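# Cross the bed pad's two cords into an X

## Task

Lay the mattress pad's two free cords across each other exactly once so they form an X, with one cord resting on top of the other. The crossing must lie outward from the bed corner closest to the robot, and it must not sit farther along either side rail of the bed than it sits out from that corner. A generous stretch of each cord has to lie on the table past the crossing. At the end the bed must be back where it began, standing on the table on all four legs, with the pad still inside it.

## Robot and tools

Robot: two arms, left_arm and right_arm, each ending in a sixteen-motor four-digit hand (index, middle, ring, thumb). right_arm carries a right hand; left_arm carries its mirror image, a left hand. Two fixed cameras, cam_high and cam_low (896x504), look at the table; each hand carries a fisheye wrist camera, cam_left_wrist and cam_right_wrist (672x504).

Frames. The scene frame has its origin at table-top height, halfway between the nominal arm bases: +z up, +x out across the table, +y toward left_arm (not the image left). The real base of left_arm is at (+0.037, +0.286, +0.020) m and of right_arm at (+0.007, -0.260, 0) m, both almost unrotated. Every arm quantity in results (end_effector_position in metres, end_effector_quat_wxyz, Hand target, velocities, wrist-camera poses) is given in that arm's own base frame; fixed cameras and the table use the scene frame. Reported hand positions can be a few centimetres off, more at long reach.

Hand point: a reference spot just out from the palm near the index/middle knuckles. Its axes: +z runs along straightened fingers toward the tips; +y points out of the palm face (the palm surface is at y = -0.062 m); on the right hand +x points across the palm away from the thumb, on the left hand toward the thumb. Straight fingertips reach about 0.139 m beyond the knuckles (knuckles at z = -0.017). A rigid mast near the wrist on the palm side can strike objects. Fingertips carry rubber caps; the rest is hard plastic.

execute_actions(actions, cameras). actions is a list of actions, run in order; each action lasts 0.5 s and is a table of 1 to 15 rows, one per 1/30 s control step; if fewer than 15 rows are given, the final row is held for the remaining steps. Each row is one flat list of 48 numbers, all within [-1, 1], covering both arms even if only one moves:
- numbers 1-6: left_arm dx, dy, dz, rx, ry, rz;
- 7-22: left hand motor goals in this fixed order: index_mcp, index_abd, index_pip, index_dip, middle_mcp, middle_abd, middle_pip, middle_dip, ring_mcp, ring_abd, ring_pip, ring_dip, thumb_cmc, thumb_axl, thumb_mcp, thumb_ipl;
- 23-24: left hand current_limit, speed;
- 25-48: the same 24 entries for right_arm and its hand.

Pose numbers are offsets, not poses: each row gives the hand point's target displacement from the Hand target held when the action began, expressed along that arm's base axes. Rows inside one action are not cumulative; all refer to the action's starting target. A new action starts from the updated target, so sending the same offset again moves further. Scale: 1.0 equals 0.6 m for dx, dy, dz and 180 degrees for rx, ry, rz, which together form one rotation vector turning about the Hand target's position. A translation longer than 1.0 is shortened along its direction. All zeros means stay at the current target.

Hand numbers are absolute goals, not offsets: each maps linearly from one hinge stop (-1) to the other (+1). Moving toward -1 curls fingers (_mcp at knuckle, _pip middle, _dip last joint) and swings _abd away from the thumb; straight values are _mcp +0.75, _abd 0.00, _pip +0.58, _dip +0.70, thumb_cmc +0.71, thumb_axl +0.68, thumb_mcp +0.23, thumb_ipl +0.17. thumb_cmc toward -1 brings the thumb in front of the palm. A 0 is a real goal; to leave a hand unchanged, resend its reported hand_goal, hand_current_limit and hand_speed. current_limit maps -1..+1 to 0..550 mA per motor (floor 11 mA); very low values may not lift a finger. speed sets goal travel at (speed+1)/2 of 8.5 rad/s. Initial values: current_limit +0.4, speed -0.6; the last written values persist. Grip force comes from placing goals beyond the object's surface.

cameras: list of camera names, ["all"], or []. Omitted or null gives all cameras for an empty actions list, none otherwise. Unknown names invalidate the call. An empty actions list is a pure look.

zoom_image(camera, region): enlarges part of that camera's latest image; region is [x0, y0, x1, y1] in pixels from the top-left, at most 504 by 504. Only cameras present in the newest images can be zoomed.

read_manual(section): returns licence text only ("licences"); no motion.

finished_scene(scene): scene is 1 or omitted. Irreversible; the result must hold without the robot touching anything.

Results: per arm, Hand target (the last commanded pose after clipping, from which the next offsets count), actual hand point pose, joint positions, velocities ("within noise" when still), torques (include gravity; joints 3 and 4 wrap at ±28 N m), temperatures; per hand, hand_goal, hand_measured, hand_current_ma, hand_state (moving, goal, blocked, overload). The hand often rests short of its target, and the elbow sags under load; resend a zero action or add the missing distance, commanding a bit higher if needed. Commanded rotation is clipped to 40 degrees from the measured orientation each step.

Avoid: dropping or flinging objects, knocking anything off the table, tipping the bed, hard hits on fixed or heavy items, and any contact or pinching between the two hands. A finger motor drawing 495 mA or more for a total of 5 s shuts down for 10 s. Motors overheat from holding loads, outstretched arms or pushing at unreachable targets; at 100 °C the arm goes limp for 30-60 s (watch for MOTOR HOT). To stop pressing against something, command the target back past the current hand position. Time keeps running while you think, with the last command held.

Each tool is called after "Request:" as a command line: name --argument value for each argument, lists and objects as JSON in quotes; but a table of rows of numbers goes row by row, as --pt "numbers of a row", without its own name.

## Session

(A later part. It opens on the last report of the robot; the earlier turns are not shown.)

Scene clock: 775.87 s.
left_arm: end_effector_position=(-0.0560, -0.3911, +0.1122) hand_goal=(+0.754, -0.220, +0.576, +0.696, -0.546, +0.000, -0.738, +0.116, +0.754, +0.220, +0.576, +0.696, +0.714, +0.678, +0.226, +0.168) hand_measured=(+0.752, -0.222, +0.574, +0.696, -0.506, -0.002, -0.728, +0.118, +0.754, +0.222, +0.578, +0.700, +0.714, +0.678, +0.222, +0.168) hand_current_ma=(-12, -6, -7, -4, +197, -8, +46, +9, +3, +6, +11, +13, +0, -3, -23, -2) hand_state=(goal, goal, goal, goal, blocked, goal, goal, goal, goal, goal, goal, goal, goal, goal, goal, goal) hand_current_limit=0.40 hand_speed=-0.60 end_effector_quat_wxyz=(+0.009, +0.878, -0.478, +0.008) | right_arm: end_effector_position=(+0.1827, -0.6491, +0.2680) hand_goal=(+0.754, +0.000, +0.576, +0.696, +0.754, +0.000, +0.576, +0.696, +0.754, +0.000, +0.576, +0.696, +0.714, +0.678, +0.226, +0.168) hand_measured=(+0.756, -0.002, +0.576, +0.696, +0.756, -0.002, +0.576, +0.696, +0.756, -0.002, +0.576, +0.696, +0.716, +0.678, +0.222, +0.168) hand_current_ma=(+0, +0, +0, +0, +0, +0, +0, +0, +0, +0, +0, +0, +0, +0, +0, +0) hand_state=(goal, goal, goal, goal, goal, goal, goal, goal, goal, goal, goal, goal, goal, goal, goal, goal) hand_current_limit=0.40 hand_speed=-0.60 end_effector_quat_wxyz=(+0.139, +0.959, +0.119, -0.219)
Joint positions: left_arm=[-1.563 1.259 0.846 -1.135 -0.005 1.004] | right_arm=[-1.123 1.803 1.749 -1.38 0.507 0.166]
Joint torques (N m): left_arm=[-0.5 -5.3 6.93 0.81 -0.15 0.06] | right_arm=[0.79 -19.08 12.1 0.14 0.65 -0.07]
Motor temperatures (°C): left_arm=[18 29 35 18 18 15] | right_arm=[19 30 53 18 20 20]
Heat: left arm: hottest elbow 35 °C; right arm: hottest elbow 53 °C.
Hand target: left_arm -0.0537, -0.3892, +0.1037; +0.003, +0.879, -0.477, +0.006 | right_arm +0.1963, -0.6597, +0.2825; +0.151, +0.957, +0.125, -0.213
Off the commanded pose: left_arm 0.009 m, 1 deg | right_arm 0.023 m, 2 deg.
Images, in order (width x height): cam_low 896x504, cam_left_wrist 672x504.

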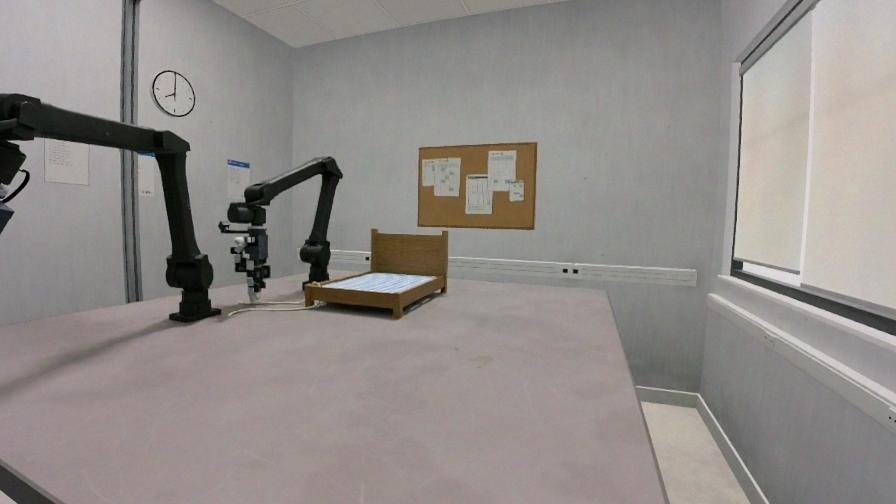

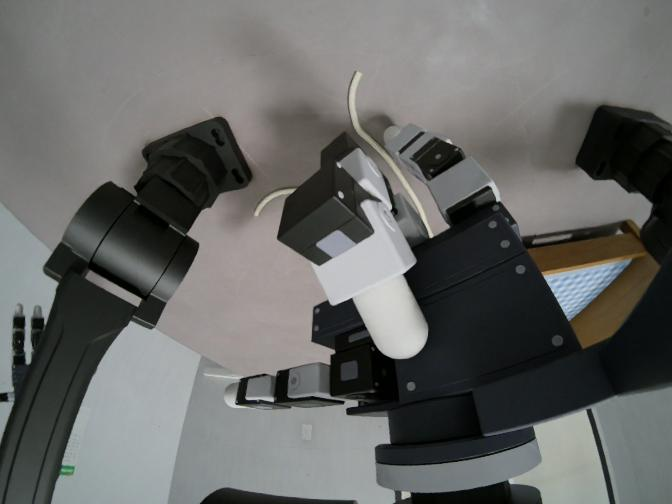

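Request:
execute_actions --actions '[[[-0.009,0.014,-0.037,0,0,0,0.754,-0.2,0.576,0.696,-0.547,0,-0.738,0.116,0.754,0.2,0.576,0.696,0.714,0.678,0.226,0.168,0.4,-0.6,0,0,0,0,0,0,0.754,0,0.576,0.696,0.754,0,0.576,0.696,0.754,0,0.576,0.696,0.714,0.678,0.226,0.168,0.4,-0.6]],[[0,0,-0.005,0,0,0,0.754,-0.4,0.576,0.696,-0.547,0,-0.738,0.116,0.754,0.4,0.576,0.696,0.714,0.678,0.226,0.168,0.4,-0.8,0,0,0,0,0,0,0.754,0,0.576,0.696,0.754,0,0.576,0.696,0.754,0,0.576,0.696,0.714,0.678,0.226,0.168,0.4,-0.6]]]' --cameras '["cam_low","cam_left_wrist"]'

Request:
zoom_image --camera "cam_left_wrist" --region '[300, 50, 426, 170]'

Request:
zoom_image --camera "cam_low" --region '[220, 260, 300, 320]'

Scene clock: 795.60 s.
left_arm: end_effector_position=(-0.0635, -0.3814, +0.0971) hand_goal=(+0.754, -0.400, +0.576, +0.696, -0.546, +0.000, -0.738, +0.116, +0.754, +0.400, +0.576, +0.696, +0.714, +0.678, +0.226, +0.168) hand_measured=(+0.752, -0.394, +0.574, +0.696, -0.506, -0.002, -0.728, +0.118, +0.770, +0.320, +0.590, +0.702, +0.714, +0.678, +0.222, +0.168) hand_current_ma=(-10, +21, -7, -4, +197, -8, +46, +9, +77, -331, +66, +30, +0, -3, -23, -2) hand_state=(goal, goal, goal, goal, blocked, goal, goal, goal, goal, blocked, goal, goal, goal, goal, goal, goal) hand_current_limit=0.40 hand_speed=-0.80 end_effector_quat_wxyz=(+0.012, +0.875, -0.483, +0.001) | right_arm: end_effector_position=(+0.1827, -0.6491, +0.2680) hand_goal=(+0.754, +0.000, +0.576, +0.696, +0.754, +0.000, +0.576, +0.696, +0.754, +0.000, +0.576, +0.696, +0.714, +0.678, +0.226, +0.168) hand_measured=(+0.756, -0.002, +0.576, +0.696, +0.756, -0.002, +0.576, +0.696, +0.756, -0.002, +0.576, +0.696, +0.716, +0.678, +0.222, +0.168) hand_current_ma=(+0, +0, +0, +0, +0, +0, +0, +0, +0, +0, +0, +0, +0, +0, +0, +0) hand_state=(goal, goal, goal, goal, goal, goal, goal, goal, goal, goal, goal, goal, goal, goal, goal, goal) hand_current_limit=0.40 hand_speed=-0.60 end_effector_quat_wxyz=(+0.139, +0.959, +0.119, -0.219)
Joint positions: left_arm=[-1.576 1.255 0.797 -1.09 0.009 1.003] | right_arm=[-1.123 1.803 1.749 -1.38 0.507 0.166]
Joint torques (N m): left_arm=[-0.67 -4.13 5.6 2.02 -0.79 -0.09] | right_arm=[0.85 -19.43 12.12 0.16 0.67 -0.06]
Heat: left arm: hottest elbow 34 °C; right arm: hottest elbow 53 °C.
Hand target: left_arm -0.0591, -0.3807, +0.0785; +0.003, +0.879, -0.477, +0.006 | right_arm +0.1963, -0.6597, +0.2825; +0.151, +0.957, +0.125, -0.213
Off the commanded pose: left_arm 0.019 m, 1 deg | right_arm 0.023 m, 2 deg.
Images, in order (width x height): cam_low 896x504, cam_left_wrist 672x504.

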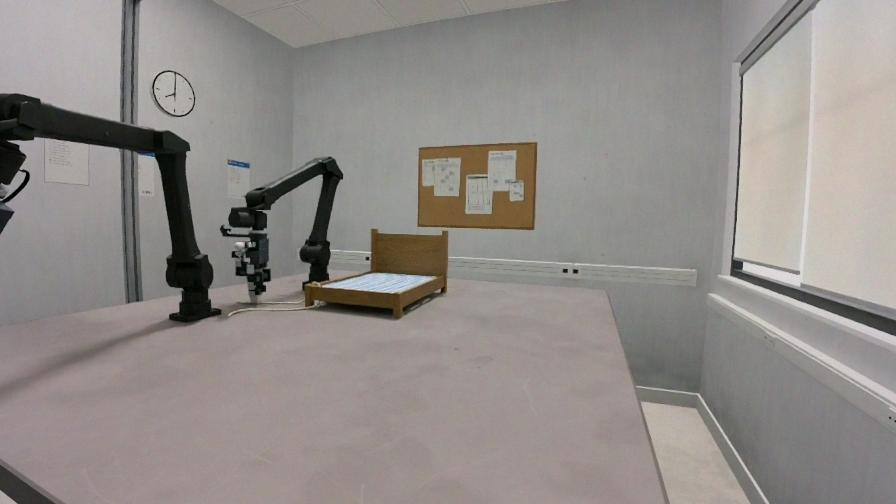

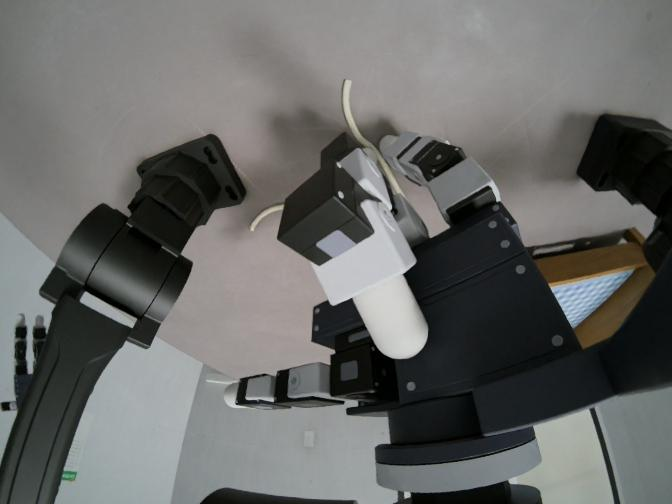

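Scaled by 4.000 from the camera's 672x504 image, which has a finer 960x720 frame.

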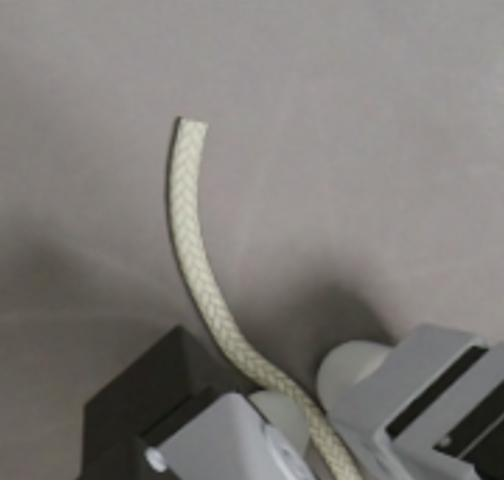

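Scaled by 6.300 from the camera's 896x504 image, which has a finer 1280x720 frame.

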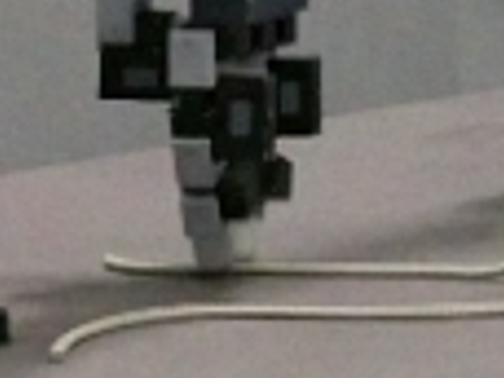

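Request:
execute_actions --actions '[[[0,0,0,0,0,0,0.754,-0.48,0.576,0.696,-0.547,0,-0.738,0.116,0.754,0.48,0.576,0.696,0.714,0.678,0.226,0.168,0.4,-0.8,0,0,0,0,0,0,0.754,0,0.576,0.696,0.754,0,0.576,0.696,0.754,0,0.576,0.696,0.714,0.678,0.226,0.168,0.4,-0.6]],[[0,0,0.08,0,0,0,0.754,-0.48,0.576,0.696,-0.547,0,-0.738,0.116,0.754,0.48,0.576,0.696,0.714,0.678,0.226,0.168,0.4,-0.8,0,0,0,0,0,0,0.754,0,0.576,0.696,0.754,0,0.576,0.696,0.754,0,0.576,0.696,0.714,0.678,0.226,0.168,0.4,-0.6]]]' --cameras '["cam_low","cam_left_wrist"]'

Request:
zoom_image --camera "cam_low" --region '[220, 260, 300, 320]'

Scene clock: 804.70 s.
left_arm: end_effector_position=(-0.0609, -0.3575, +0.0989) hand_goal=(+0.754, -0.480, +0.576, +0.696, -0.546, +0.000, -0.738, +0.116, +0.754, +0.480, +0.576, +0.696, +0.714, +0.678, +0.226, +0.168) hand_measured=(+0.738, -0.458, +0.568, +0.692, -0.506, -0.002, -0.728, +0.118, +0.758, +0.330, +0.582, +0.700, +0.714, +0.678, +0.222, +0.168) hand_current_ma=(-72, +90, -37, -14, +197, -8, +46, +9, +21, -385, +25, +16, +0, -3, -23, -2) hand_state=(goal, blocked, goal, goal, blocked, goal, goal, goal, goal, blocked, goal, goal, goal, goal, goal, goal) hand_current_limit=0.40 hand_speed=-0.80 end_effector_quat_wxyz=(-0.024, +0.876, -0.481, -0.011) | right_arm: end_effector_position=(+0.1827, -0.6491, +0.2680) hand_goal=(+0.754, +0.000, +0.576, +0.696, +0.754, +0.000, +0.576, +0.696, +0.754, +0.000, +0.576, +0.696, +0.714, +0.678, +0.226, +0.168) hand_measured=(+0.756, -0.002, +0.576, +0.696, +0.756, -0.002, +0.576, +0.696, +0.756, -0.002, +0.576, +0.696, +0.716, +0.678, +0.222, +0.168) hand_current_ma=(+0, +0, +0, +0, +0, +0, +0, +0, +0, +0, +0, +0, +0, +0, +0, +0) hand_state=(goal, goal, goal, goal, goal, goal, goal, goal, goal, goal, goal, goal, goal, goal, goal, goal) hand_current_limit=0.40 hand_speed=-0.60 end_effector_quat_wxyz=(+0.139, +0.959, +0.119, -0.219)
Joint positions: left_arm=[-1.576 1.23 0.797 -1.19 -0.004 1] | right_arm=[-1.123 1.803 1.749 -1.38 0.507 0.166]
Joint torques (N m): left_arm=[-0.73 -6.36 12.29 -0.24 -0.19 -0.06] | right_arm=[0.85 -19.14 12.08 0.13 0.65 -0.09]
Heat: left arm: hottest elbow 34 °C; right arm: hottest elbow 53 °C.
Hand target: left_arm -0.0592, -0.3806, +0.1264; +0.003, +0.879, -0.477, +0.005 | right_arm +0.1963, -0.6597, +0.2825; +0.151, +0.957, +0.125, -0.213
Off the commanded pose: left_arm 0.036 m, 4 deg | right_arm 0.023 m, 2 deg.
Images, in order (width x height): cam_low 896x504, cam_left_wrist 672x504.

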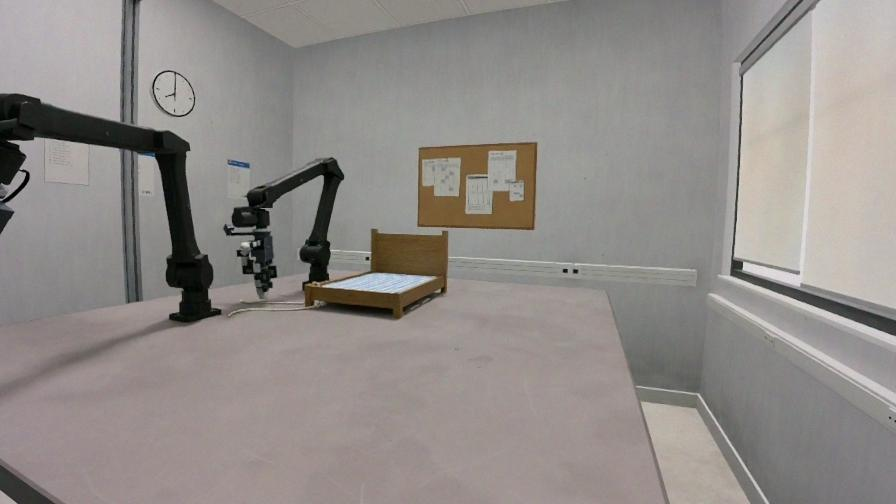

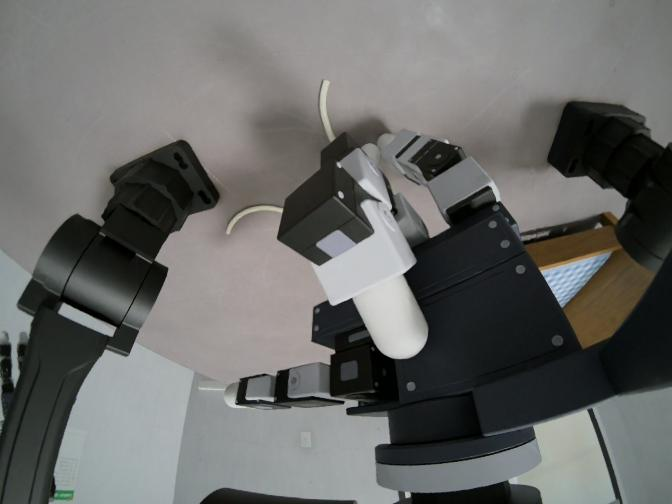

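Scaled by 6.300 from the camera's 896x504 image, which has a finer 1280x720 frame.

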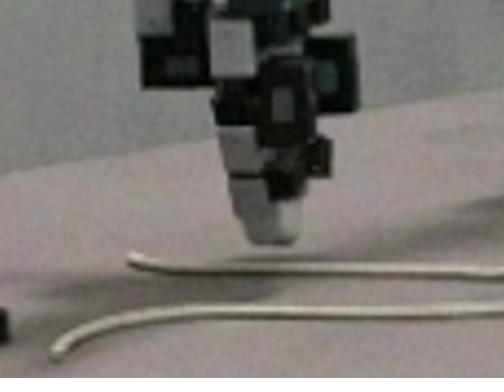

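Request:
execute_actions --actions '[[[0,0,0.03,0,0,0,0.754,-0.2,0.576,0.696,-0.547,0,-0.738,0.116,0.754,0.2,0.576,0.696,0.714,0.678,0.226,0.168,0.4,-0.6,0,0,0,0,0,0,0.754,0,0.576,0.696,0.754,0,0.576,0.696,0.754,0,0.576,0.696,0.714,0.678,0.226,0.168,0.4,-0.6]]]' --cameras '["cam_low","cam_left_wrist"]'

Request:
zoom_image --camera "cam_left_wrist" --region '[300, 30, 450, 210]'

Scene clock: 842.87 s.
left_arm: end_effector_position=(-0.0609, -0.3607, +0.1201) hand_goal=(+0.754, -0.200, +0.576, +0.696, -0.546, +0.000, -0.738, +0.116, +0.754, +0.200, +0.576, +0.696, +0.714, +0.678, +0.226, +0.168) hand_measured=(+0.748, -0.202, +0.572, +0.694, -0.506, -0.002, -0.728, +0.118, +0.754, +0.202, +0.578, +0.700, +0.714, +0.678, +0.222, +0.168) hand_current_ma=(-27, -7, -15, -12, +197, -8, +46, +9, +4, +8, +11, +13, +0, -3, -23, -2) hand_state=(goal, goal, goal, goal, blocked, goal, goal, goal, goal, goal, goal, goal, goal, goal, goal, goal) hand_current_limit=0.40 hand_speed=-0.60 end_effector_quat_wxyz=(-0.020, +0.876, -0.481, -0.008) | right_arm: end_effector_position=(+0.1827, -0.6491, +0.2680) hand_goal=(+0.754, +0.000, +0.576, +0.696, +0.754, +0.000, +0.576, +0.696, +0.754, +0.000, +0.576, +0.696, +0.714, +0.678, +0.226, +0.168) hand_measured=(+0.756, -0.002, +0.576, +0.696, +0.756, -0.002, +0.576, +0.696, +0.756, -0.002, +0.576, +0.696, +0.716, +0.678, +0.222, +0.168) hand_current_ma=(+0, +0, +0, +0, +0, +0, +0, +0, +0, +0, +0, +0, +0, +0, +0, +0) hand_state=(goal, goal, goal, goal, goal, goal, goal, goal, goal, goal, goal, goal, goal, goal, goal, goal) hand_current_limit=0.40 hand_speed=-0.60 end_effector_quat_wxyz=(+0.139, +0.959, +0.119, -0.219)
Joint positions: left_arm=[-1.576 1.207 0.837 -1.243 -0.004 1] | right_arm=[-1.123 1.803 1.749 -1.38 0.507 0.166]
Joint torques (N m): left_arm=[-0.73 -5.89 12.19 -0.28 -0.19 -0.06] | right_arm=[0.56 -19.25 12.18 0.12 0.66 -0.05]
Heat: left arm: hottest elbow 39 °C; right arm: hottest elbow 54 °C.
Hand target: left_arm -0.0592, -0.3806, +0.1445; +0.003, +0.879, -0.477, +0.006 | right_arm +0.1963, -0.6597, +0.2825; +0.151, +0.957, +0.125, -0.213
Off the commanded pose: left_arm 0.031 m, 3 deg | right_arm 0.023 m, 2 deg.
Images, in order (width x height): cam_low 896x504, cam_left_wrist 672x504.

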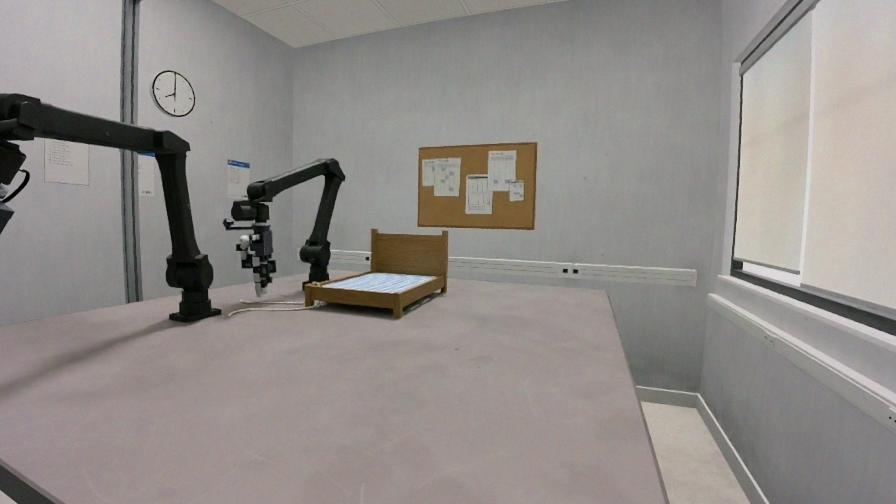

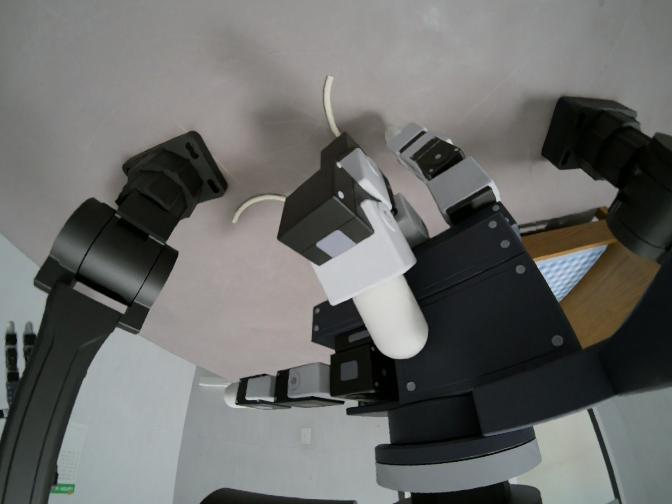

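Scaled by 2.800 from the camera's 672x504 image, which has a finer 960x720 frame.

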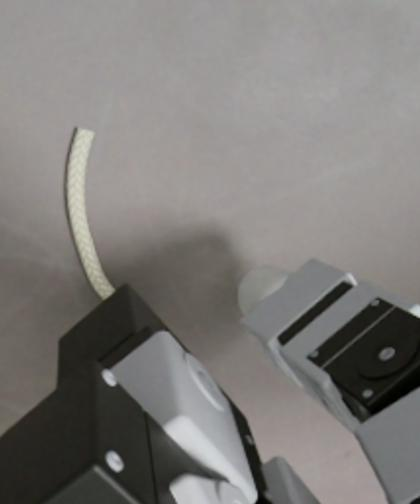

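Request:
execute_actions --actions '[[[-0.006,0.01,-0.1075,0,0,0,0.754,-0.2,0.576,0.696,-0.547,0,-0.738,0.116,0.754,0.2,0.576,0.696,0.714,0.678,0.226,0.168,0.4,-0.6,0,0,0,0,0,0,0.754,0,0.576,0.696,0.754,0,0.576,0.696,0.754,0,0.576,0.696,0.714,0.678,0.226,0.168,0.4,-0.6]]]' --cameras '["cam_low","cam_left_wrist"]'

Request:
zoom_image --camera "cam_left_wrist" --region '[300, 50, 426, 170]'

Request:
zoom_image --camera "cam_low" --region '[220, 260, 300, 320]'

Scene clock: 857.00 s.
left_arm: end_effector_position=(-0.0627, -0.3761, +0.1000) hand_goal=(+0.754, -0.200, +0.576, +0.696, -0.546, +0.000, -0.738, +0.116, +0.754, +0.200, +0.576, +0.696, +0.714, +0.678, +0.226, +0.168) hand_measured=(+0.752, -0.202, +0.574, +0.694, -0.506, -0.002, -0.728, +0.118, +0.768, +0.218, +0.588, +0.702, +0.714, +0.678, +0.222, +0.168) hand_current_ma=(-13, -5, -11, -11, +197, -8, +46, +9, +66, +69, +53, +23, +0, -3, -25, -2) hand_state=(goal, goal, goal, goal, blocked, goal, goal, goal, goal, goal, goal, goal, goal, goal, goal, goal) hand_current_limit=0.40 hand_speed=-0.60 end_effector_quat_wxyz=(+0.013, +0.877, -0.480, +0.007) | right_arm: end_effector_position=(+0.1827, -0.6491, +0.2680) hand_goal=(+0.754, +0.000, +0.576, +0.696, +0.754, +0.000, +0.576, +0.696, +0.754, +0.000, +0.576, +0.696, +0.714, +0.678, +0.226, +0.168) hand_measured=(+0.756, -0.002, +0.576, +0.696, +0.756, -0.002, +0.576, +0.696, +0.756, -0.002, +0.576, +0.696, +0.716, +0.678, +0.222, +0.168) hand_current_ma=(+0, +0, +0, +0, +0, +0, +0, +0, +0, +0, +0, +0, +0, +0, +0, +0) hand_state=(goal, goal, goal, goal, goal, goal, goal, goal, goal, goal, goal, goal, goal, goal, goal, goal) hand_current_limit=0.40 hand_speed=-0.60 end_effector_quat_wxyz=(+0.139, +0.959, +0.119, -0.219)
Joint positions: left_arm=[-1.58 1.229 0.784 -1.095 0 0.992] | right_arm=[-1.123 1.803 1.749 -1.38 0.507 0.166]
Joint torques (N m): left_arm=[-1.26 -3.49 5.72 1.99 -0.38 -0.11] | right_arm=[1.08 -19.14 12.21 0.13 0.65 -0.07]
Heat: left arm: hottest elbow 38 °C; right arm: hottest elbow 54 °C.
Hand target: left_arm -0.0628, -0.3746, +0.0800; +0.003, +0.879, -0.477, +0.006 | right_arm +0.1963, -0.6597, +0.2825; +0.151, +0.957, +0.125, -0.213
Off the commanded pose: left_arm 0.020 m, 1 deg | right_arm 0.023 m, 2 deg.
Images, in order (width x height): cam_low 896x504, cam_left_wrist 672x504.

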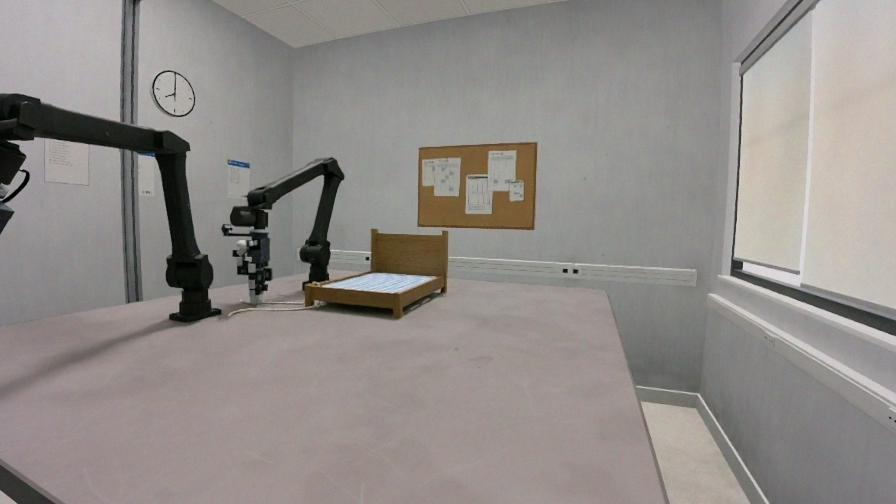

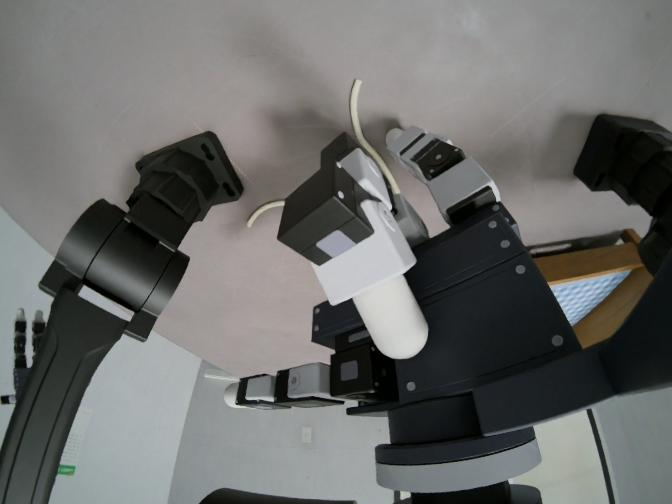

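Scaled by 4.000 from the camera's 672x504 image, which has a finer 960x720 frame.

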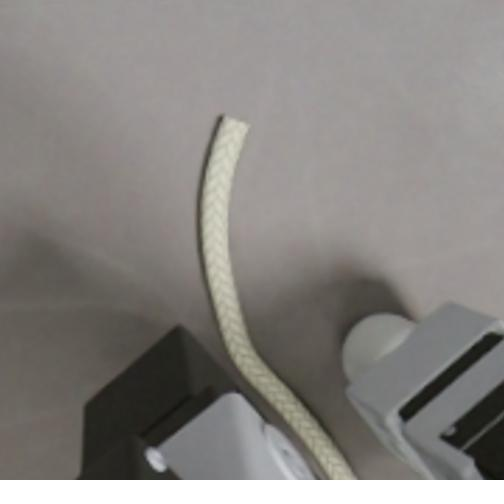

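Scaled by 6.300 from the camera's 896x504 image, which has a finer 1280x720 frame.

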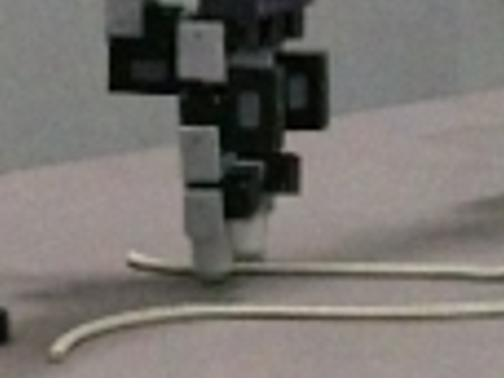

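Request:
execute_actions --actions '[[[0,0,-0.018,0,0,0,0.754,-0.34,0.576,0.696,-0.547,0,-0.738,0.116,0.754,0.46,0.576,0.696,0.714,0.678,0.226,0.168,0.2,-0.85,0,0,0,0,0,0,0.754,0,0.576,0.696,0.754,0,0.576,0.696,0.754,0,0.576,0.696,0.714,0.678,0.226,0.168,0.4,-0.6]],[[0,0,0,0,0,0,0.754,-0.34,0.576,0.696,-0.547,0,-0.738,0.116,0.754,0.46,0.576,0.696,0.714,0.678,0.226,0.168,0.2,-0.85,0,0,0,0,0,0,0.754,0,0.576,0.696,0.754,0,0.576,0.696,0.754,0,0.576,0.696,0.714,0.678,0.226,0.168,0.4,-0.6]]]' --cameras '["cam_low","cam_left_wrist"]'

Request:
zoom_image --camera "cam_left_wrist" --region '[300, 50, 426, 170]'

Request:
zoom_image --camera "cam_low" --region '[220, 260, 300, 320]'

Scene clock: 870.50 s.
left_arm: end_effector_position=(-0.0683, -0.3735, +0.0981) hand_goal=(+0.754, -0.340, +0.576, +0.696, -0.546, +0.000, -0.738, +0.116, +0.754, +0.460, +0.576, +0.696, +0.714, +0.678, +0.226, +0.168) hand_measured=(+0.752, -0.334, +0.574, +0.694, -0.506, -0.002, -0.728, +0.118, +0.780, +0.286, +0.602, +0.710, +0.714, +0.678, +0.222, +0.168) hand_current_ma=(-13, +21, -11, -11, +197, -8, +46, +9, +131, -330, +119, +60, +0, -3, -25, -2) hand_state=(goal, goal, goal, goal, blocked, goal, goal, goal, blocked, blocked, blocked, goal, goal, goal, goal, goal) hand_current_limit=0.20 hand_speed=-0.85 end_effector_quat_wxyz=(+0.015, +0.875, -0.483, +0.000) | right_arm: end_effector_position=(+0.1827, -0.6491, +0.2680) hand_goal=(+0.754, +0.000, +0.576, +0.696, +0.754, +0.000, +0.576, +0.696, +0.754, +0.000, +0.576, +0.696, +0.714, +0.678, +0.226, +0.168) hand_measured=(+0.756, -0.002, +0.576, +0.696, +0.756, -0.002, +0.576, +0.696, +0.756, -0.002, +0.576, +0.696, +0.716, +0.678, +0.222, +0.168) hand_current_ma=(+0, +0, +0, +0, +0, +0, +0, +0, +0, +0, +0, +0, +0, +0, +0, +0) hand_state=(goal, goal, goal, goal, goal, goal, goal, goal, goal, goal, goal, goal, goal, goal, goal, goal) hand_current_limit=0.40 hand_speed=-0.60 end_effector_quat_wxyz=(+0.139, +0.959, +0.119, -0.219)
Joint positions: left_arm=[-1.589 1.229 0.776 -1.091 0.015 0.99] | right_arm=[-1.123 1.803 1.749 -1.38 0.507 0.166]
Joint torques (N m): left_arm=[-0.62 -2.55 4.77 3.06 -1.02 -0.08] | right_arm=[0.91 -19.31 12.12 0.13 0.64 -0.08]
Heat: left arm: hottest elbow 37 °C; right arm: hottest elbow 54 °C.
Hand target: left_arm -0.0628, -0.3746, +0.0692; +0.003, +0.879, -0.477, +0.005 | right_arm +0.1963, -0.6597, +0.2825; +0.151, +0.957, +0.125, -0.213
Off the commanded pose: left_arm 0.029 m, 2 deg | right_arm 0.023 m, 2 deg.
Images, in order (width x height): cam_low 896x504, cam_left_wrist 672x504.

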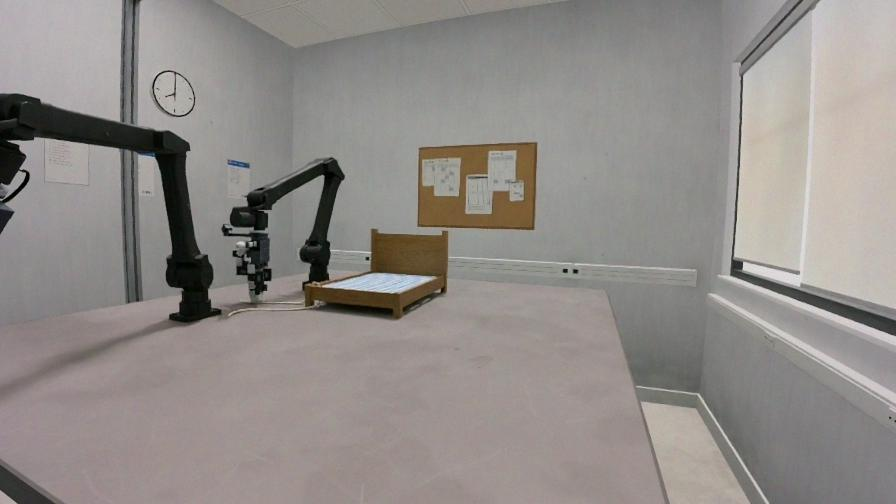

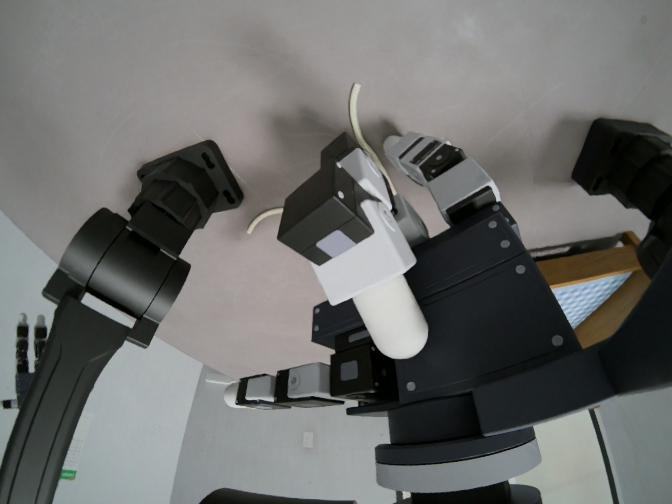

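Scaled by 4.000 from the camera's 672x504 image, which has a finer 960x720 frame.

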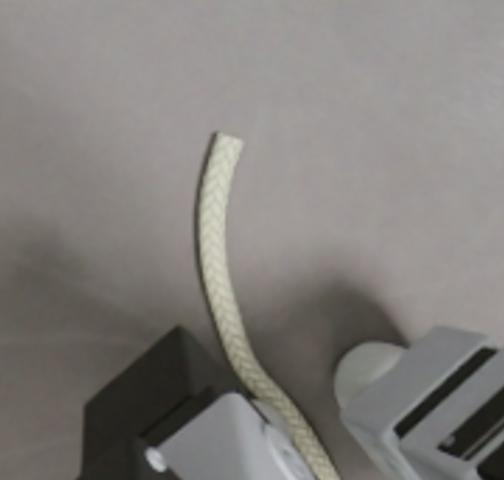

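Scaled by 6.300 from the camera's 896x504 image, which has a finer 1280x720 frame.

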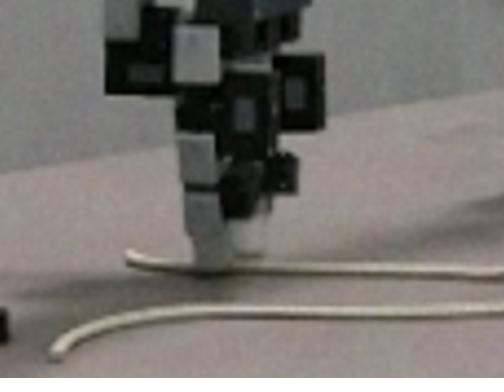

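Request:
execute_actions --actions '[[[0,0,0.01,0,0,0,0.754,-0.34,0.576,0.696,-0.547,0,-0.738,0.116,0.754,0.46,0.576,0.696,0.714,0.678,0.226,0.168,0.6,-0.8,0,0,0,0,0,0,0.754,0,0.576,0.696,0.754,0,0.576,0.696,0.754,0,0.576,0.696,0.714,0.678,0.226,0.168,0.4,-0.6]]]' --cameras '["cam_low","cam_left_wrist"]'

Request:
zoom_image --camera "cam_left_wrist" --region '[300, 50, 426, 170]'

Scene clock: 877.67 s.
left_arm: end_effector_position=(-0.0686, -0.3733, +0.0981) hand_goal=(+0.754, -0.340, +0.576, +0.696, -0.546, +0.000, -0.738, +0.116, +0.754, +0.460, +0.576, +0.696, +0.714, +0.678, +0.226, +0.168) hand_measured=(+0.752, -0.334, +0.574, +0.694, -0.506, -0.002, -0.728, +0.118, +0.782, +0.294, +0.602, +0.710, +0.714, +0.678, +0.222, +0.168) hand_current_ma=(-13, +21, -11, -11, +197, -8, +46, +9, +136, -440, +123, +62, +0, -3, -25, -2) hand_state=(goal, goal, goal, goal, blocked, goal, goal, goal, blocked, blocked, blocked, goal, goal, goal, goal, goal) hand_current_limit=0.60 hand_speed=-0.80 end_effector_quat_wxyz=(+0.015, +0.876, -0.483, -0.001) | right_arm: end_effector_position=(+0.1827, -0.6491, +0.2680) hand_goal=(+0.754, +0.000, +0.576, +0.696, +0.754, +0.000, +0.576, +0.696, +0.754, +0.000, +0.576, +0.696, +0.714, +0.678, +0.226, +0.168) hand_measured=(+0.756, -0.002, +0.576, +0.696, +0.756, -0.002, +0.576, +0.696, +0.756, -0.002, +0.576, +0.696, +0.716, +0.678, +0.222, +0.168) hand_current_ma=(+0, +0, +0, +0, +0, +0, +0, +0, +0, +0, +0, +0, +0, +0, +0, +0) hand_state=(goal, goal, goal, goal, goal, goal, goal, goal, goal, goal, goal, goal, goal, goal, goal, goal) hand_current_limit=0.40 hand_speed=-0.60 end_effector_quat_wxyz=(+0.139, +0.959, +0.119, -0.219)
Joint positions: left_arm=[-1.589 1.229 0.776 -1.092 0.016 0.99] | right_arm=[-1.123 1.803 1.749 -1.38 0.507 0.166]
Joint torques (N m): left_arm=[-0.62 -3.02 5.59 2.37 -1.08 -0.08] | right_arm=[0.91 -19.02 12.14 0.14 0.62 -0.07]
Motor temperatures (°C): left_arm=[18 27 36 18 19 15] | right_arm=[19 31 55 18 20 20]
Heat: left arm: hottest elbow 36 °C; right arm: hottest elbow 55 °C.
Hand target: left_arm -0.0627, -0.3746, +0.0752; +0.003, +0.879, -0.477, +0.005 | right_arm +0.1963, -0.6597, +0.2825; +0.151, +0.957, +0.125, -0.213
Off the commanded pose: left_arm 0.024 m, 2 deg | right_arm 0.023 m, 2 deg.
Images, in order (width x height): cam_low 896x504, cam_left_wrist 672x504.

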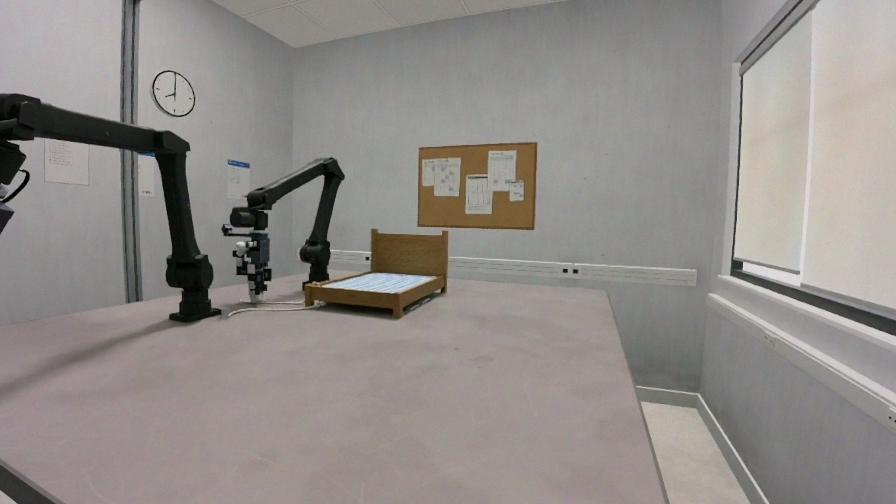

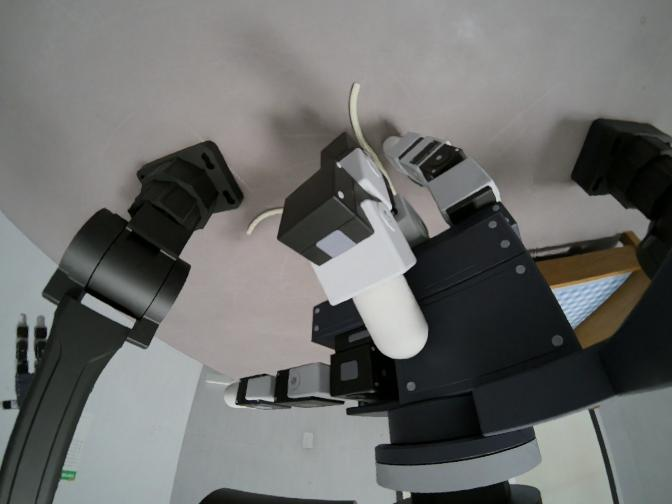

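Scaled by 4.000 from the camera's 672x504 image, which has a finer 960x720 frame.

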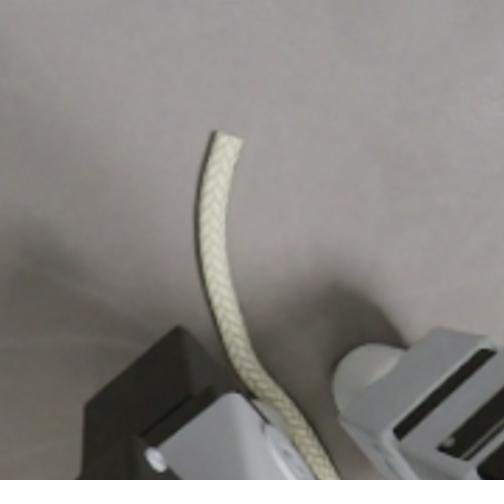

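Request:
execute_actions --actions '[[[0,0,0.015,0,0,0,0.754,-0.34,0.576,0.696,-0.547,0,-0.738,0.116,0.754,0.46,0.576,0.696,0.714,0.678,0.226,0.168,0.5,-0.8,0,0,0,0,0,0,0.754,0,0.576,0.696,0.754,0,0.576,0.696,0.754,0,0.576,0.696,0.714,0.678,0.226,0.168,0.4,-0.6]]]' --cameras '["cam_low","cam_left_wrist"]'

Request:
zoom_image --camera "cam_left_wrist" --region '[300, 50, 426, 170]'

Scene clock: 884.20 s.
left_arm: end_effector_position=(-0.0683, -0.3714, +0.0975) hand_goal=(+0.754, -0.340, +0.576, +0.696, -0.546, +0.000, -0.738, +0.116, +0.754, +0.460, +0.576, +0.696, +0.714, +0.678, +0.226, +0.168) hand_measured=(+0.752, -0.334, +0.574, +0.694, -0.506, -0.002, -0.728, +0.118, +0.774, +0.318, +0.600, +0.710, +0.714, +0.678, +0.222, +0.168) hand_current_ma=(-13, +21, -11, -11, +197, -8, +46, +9, +97, -412, +107, +62, +0, -3, -25, -2) hand_state=(goal, goal, goal, goal, blocked, goal, goal, goal, blocked, blocked, blocked, goal, goal, goal, goal, goal) hand_current_limit=0.50 hand_speed=-0.80 end_effector_quat_wxyz=(+0.011, +0.876, -0.483, -0.002) | right_arm: end_effector_position=(+0.1827, -0.6491, +0.2680) hand_goal=(+0.754, +0.000, +0.576, +0.696, +0.754, +0.000, +0.576, +0.696, +0.754, +0.000, +0.576, +0.696, +0.714, +0.678, +0.226, +0.168) hand_measured=(+0.756, -0.002, +0.576, +0.696, +0.756, -0.002, +0.576, +0.696, +0.756, -0.002, +0.576, +0.696, +0.716, +0.678, +0.222, +0.168) hand_current_ma=(+0, +0, +0, +0, +0, +0, +0, +0, +0, +0, +0, +0, +0, +0, +0, +0) hand_state=(goal, goal, goal, goal, goal, goal, goal, goal, goal, goal, goal, goal, goal, goal, goal, goal) hand_current_limit=0.40 hand_speed=-0.60 end_effector_quat_wxyz=(+0.139, +0.959, +0.119, -0.219)
Joint positions: left_arm=[-1.589 1.229 0.776 -1.1 0.015 0.989] | right_arm=[-1.123 1.803 1.749 -1.38 0.507 0.166]
Joint torques (N m): left_arm=[-0.67 -3.72 6.84 1.61 -1.03 -0.07] | right_arm=[0.73 -19.19 12.19 0.18 0.66 -0.07]
Motor temperatures (°C): left_arm=[18 27 35 18 19 15] | right_arm=[19 31 55 18 20 20]
Heat: left arm: hottest elbow 35 °C; right arm: hottest elbow 55 °C.
Hand target: left_arm -0.0627, -0.3746, +0.0842; +0.003, +0.879, -0.477, +0.006 | right_arm +0.1963, -0.6597, +0.2825; +0.151, +0.957, +0.125, -0.213
Off the commanded pose: left_arm 0.015 m, 2 deg | right_arm 0.023 m, 2 deg.
Images, in order (width x height): cam_low 896x504, cam_left_wrist 672x504.

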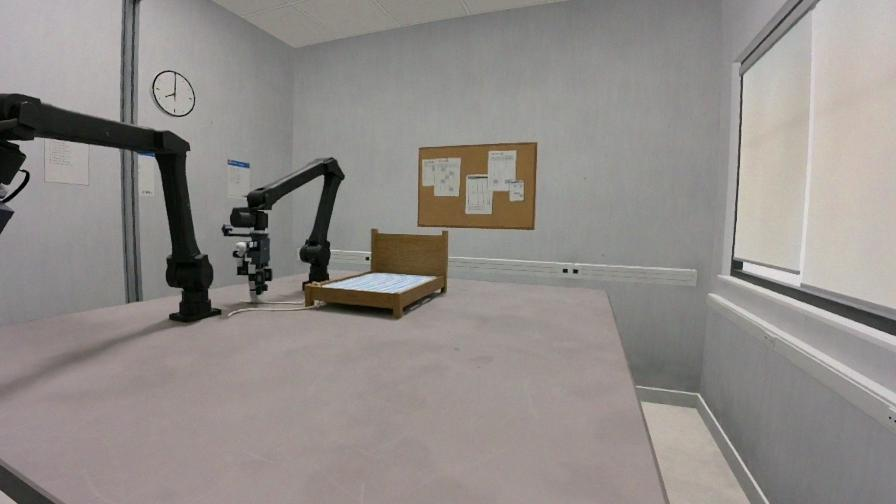

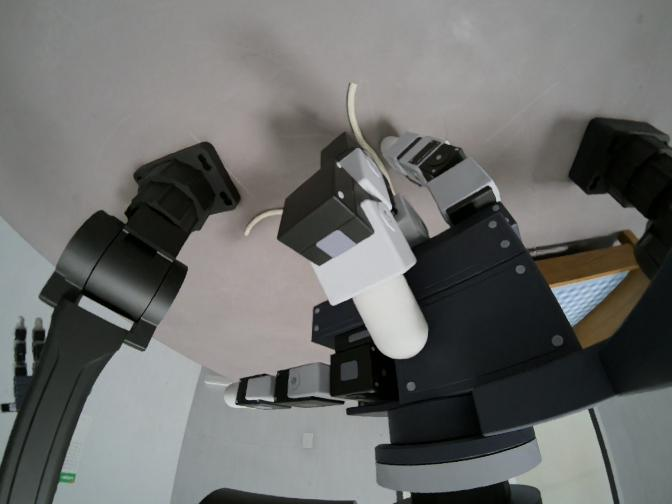

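Scaled by 4.000 from the camera's 672x504 image, which has a finer 960x720 frame.

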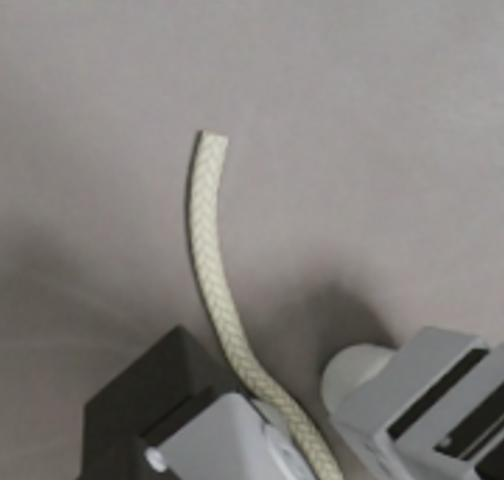

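Request:
execute_actions --actions '[[[0,-0.015,0.03,-0.015,0,0,0.754,-0.34,0.576,0.696,-0.547,0,-0.738,0.116,0.754,0.46,0.576,0.696,0.714,0.678,0.226,0.168,0.4,-0.8,0,0,0,0,0,0,0.754,0,0.576,0.696,0.754,0,0.576,0.696,0.754,0,0.576,0.696,0.714,0.678,0.226,0.168,0.4,-0.6]]]' --cameras '["cam_low","cam_left_wrist"]'

Request:
zoom_image --camera "cam_left_wrist" --region '[300, 50, 426, 170]'

Scene clock: 890.80 s.
left_arm: end_effector_position=(-0.0681, -0.3715, +0.0979) hand_goal=(+0.754, -0.340, +0.576, +0.696, -0.546, +0.000, -0.738, +0.116, +0.754, +0.460, +0.576, +0.696, +0.714, +0.678, +0.226, +0.168) hand_measured=(+0.752, -0.334, +0.574, +0.694, -0.506, -0.002, -0.728, +0.118, +0.774, +0.318, +0.598, +0.710, +0.714, +0.678, +0.222, +0.168) hand_current_ma=(-13, +21, -11, -11, +197, -8, +46, +9, +92, -385, +99, +62, +0, -3, -25, -2) hand_state=(goal, goal, goal, goal, blocked, goal, goal, goal, goal, blocked, blocked, goal, goal, goal, goal, goal) hand_current_limit=0.40 hand_speed=-0.80 end_effector_quat_wxyz=(+0.012, +0.876, -0.483, -0.001) | right_arm: end_effector_position=(+0.1827, -0.6491, +0.2680) hand_goal=(+0.754, +0.000, +0.576, +0.696, +0.754, +0.000, +0.576, +0.696, +0.754, +0.000, +0.576, +0.696, +0.714, +0.678, +0.226, +0.168) hand_measured=(+0.756, -0.002, +0.576, +0.696, +0.756, -0.002, +0.576, +0.696, +0.756, -0.002, +0.576, +0.696, +0.716, +0.678, +0.222, +0.168) hand_current_ma=(+0, +0, +0, +0, +0, +0, +0, +0, +0, +0, +0, +0, +0, +0, +0, +0) hand_state=(goal, goal, goal, goal, goal, goal, goal, goal, goal, goal, goal, goal, goal, goal, goal, goal) hand_current_limit=0.40 hand_speed=-0.60 end_effector_quat_wxyz=(+0.139, +0.959, +0.119, -0.219)
Joint positions: left_arm=[-1.589 1.228 0.776 -1.1 0.013 0.989] | right_arm=[-1.123 1.803 1.749 -1.38 0.507 0.166]
Joint torques (N m): left_arm=[-0.62 -5.48 8.46 1.62 -1 -0.08] | right_arm=[1.03 -19.08 12.12 0.2 0.67 -0.08]
Motor temperatures (°C): left_arm=[18 27 35 18 19 15] | right_arm=[19 31 55 18 20 20]
Heat: left arm: hottest elbow 35 °C; right arm: hottest elbow 55 °C.
Hand target: left_arm -0.0627, -0.3836, +0.1022; +0.023, +0.878, -0.477, +0.017 | right_arm +0.1963, -0.6597, +0.2825; +0.151, +0.957, +0.125, -0.213
Off the commanded pose: left_arm 0.014 m, 3 deg | right_arm 0.023 m, 2 deg.
Images, in order (width x height): cam_low 896x504, cam_left_wrist 672x504.

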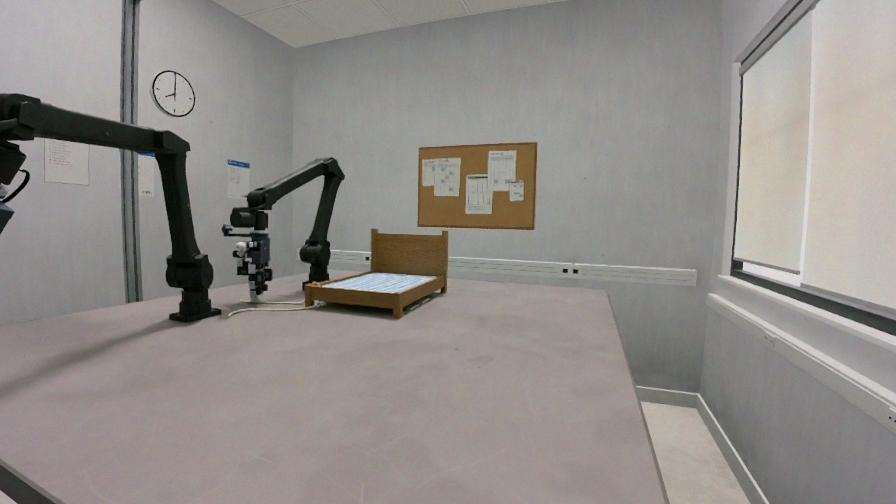

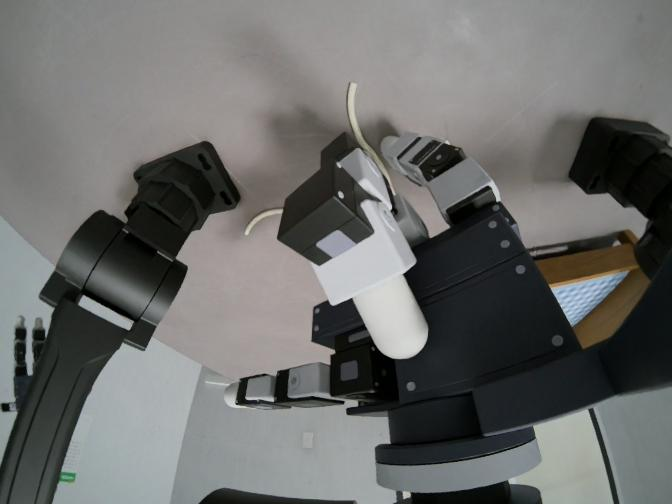

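Scaled by 4.000 from the camera's 672x504 image, which has a finer 960x720 frame.

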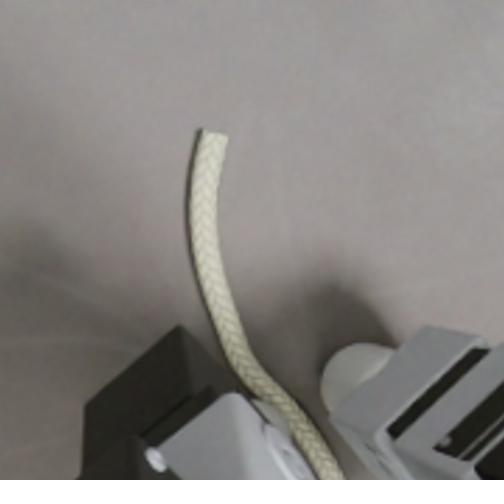

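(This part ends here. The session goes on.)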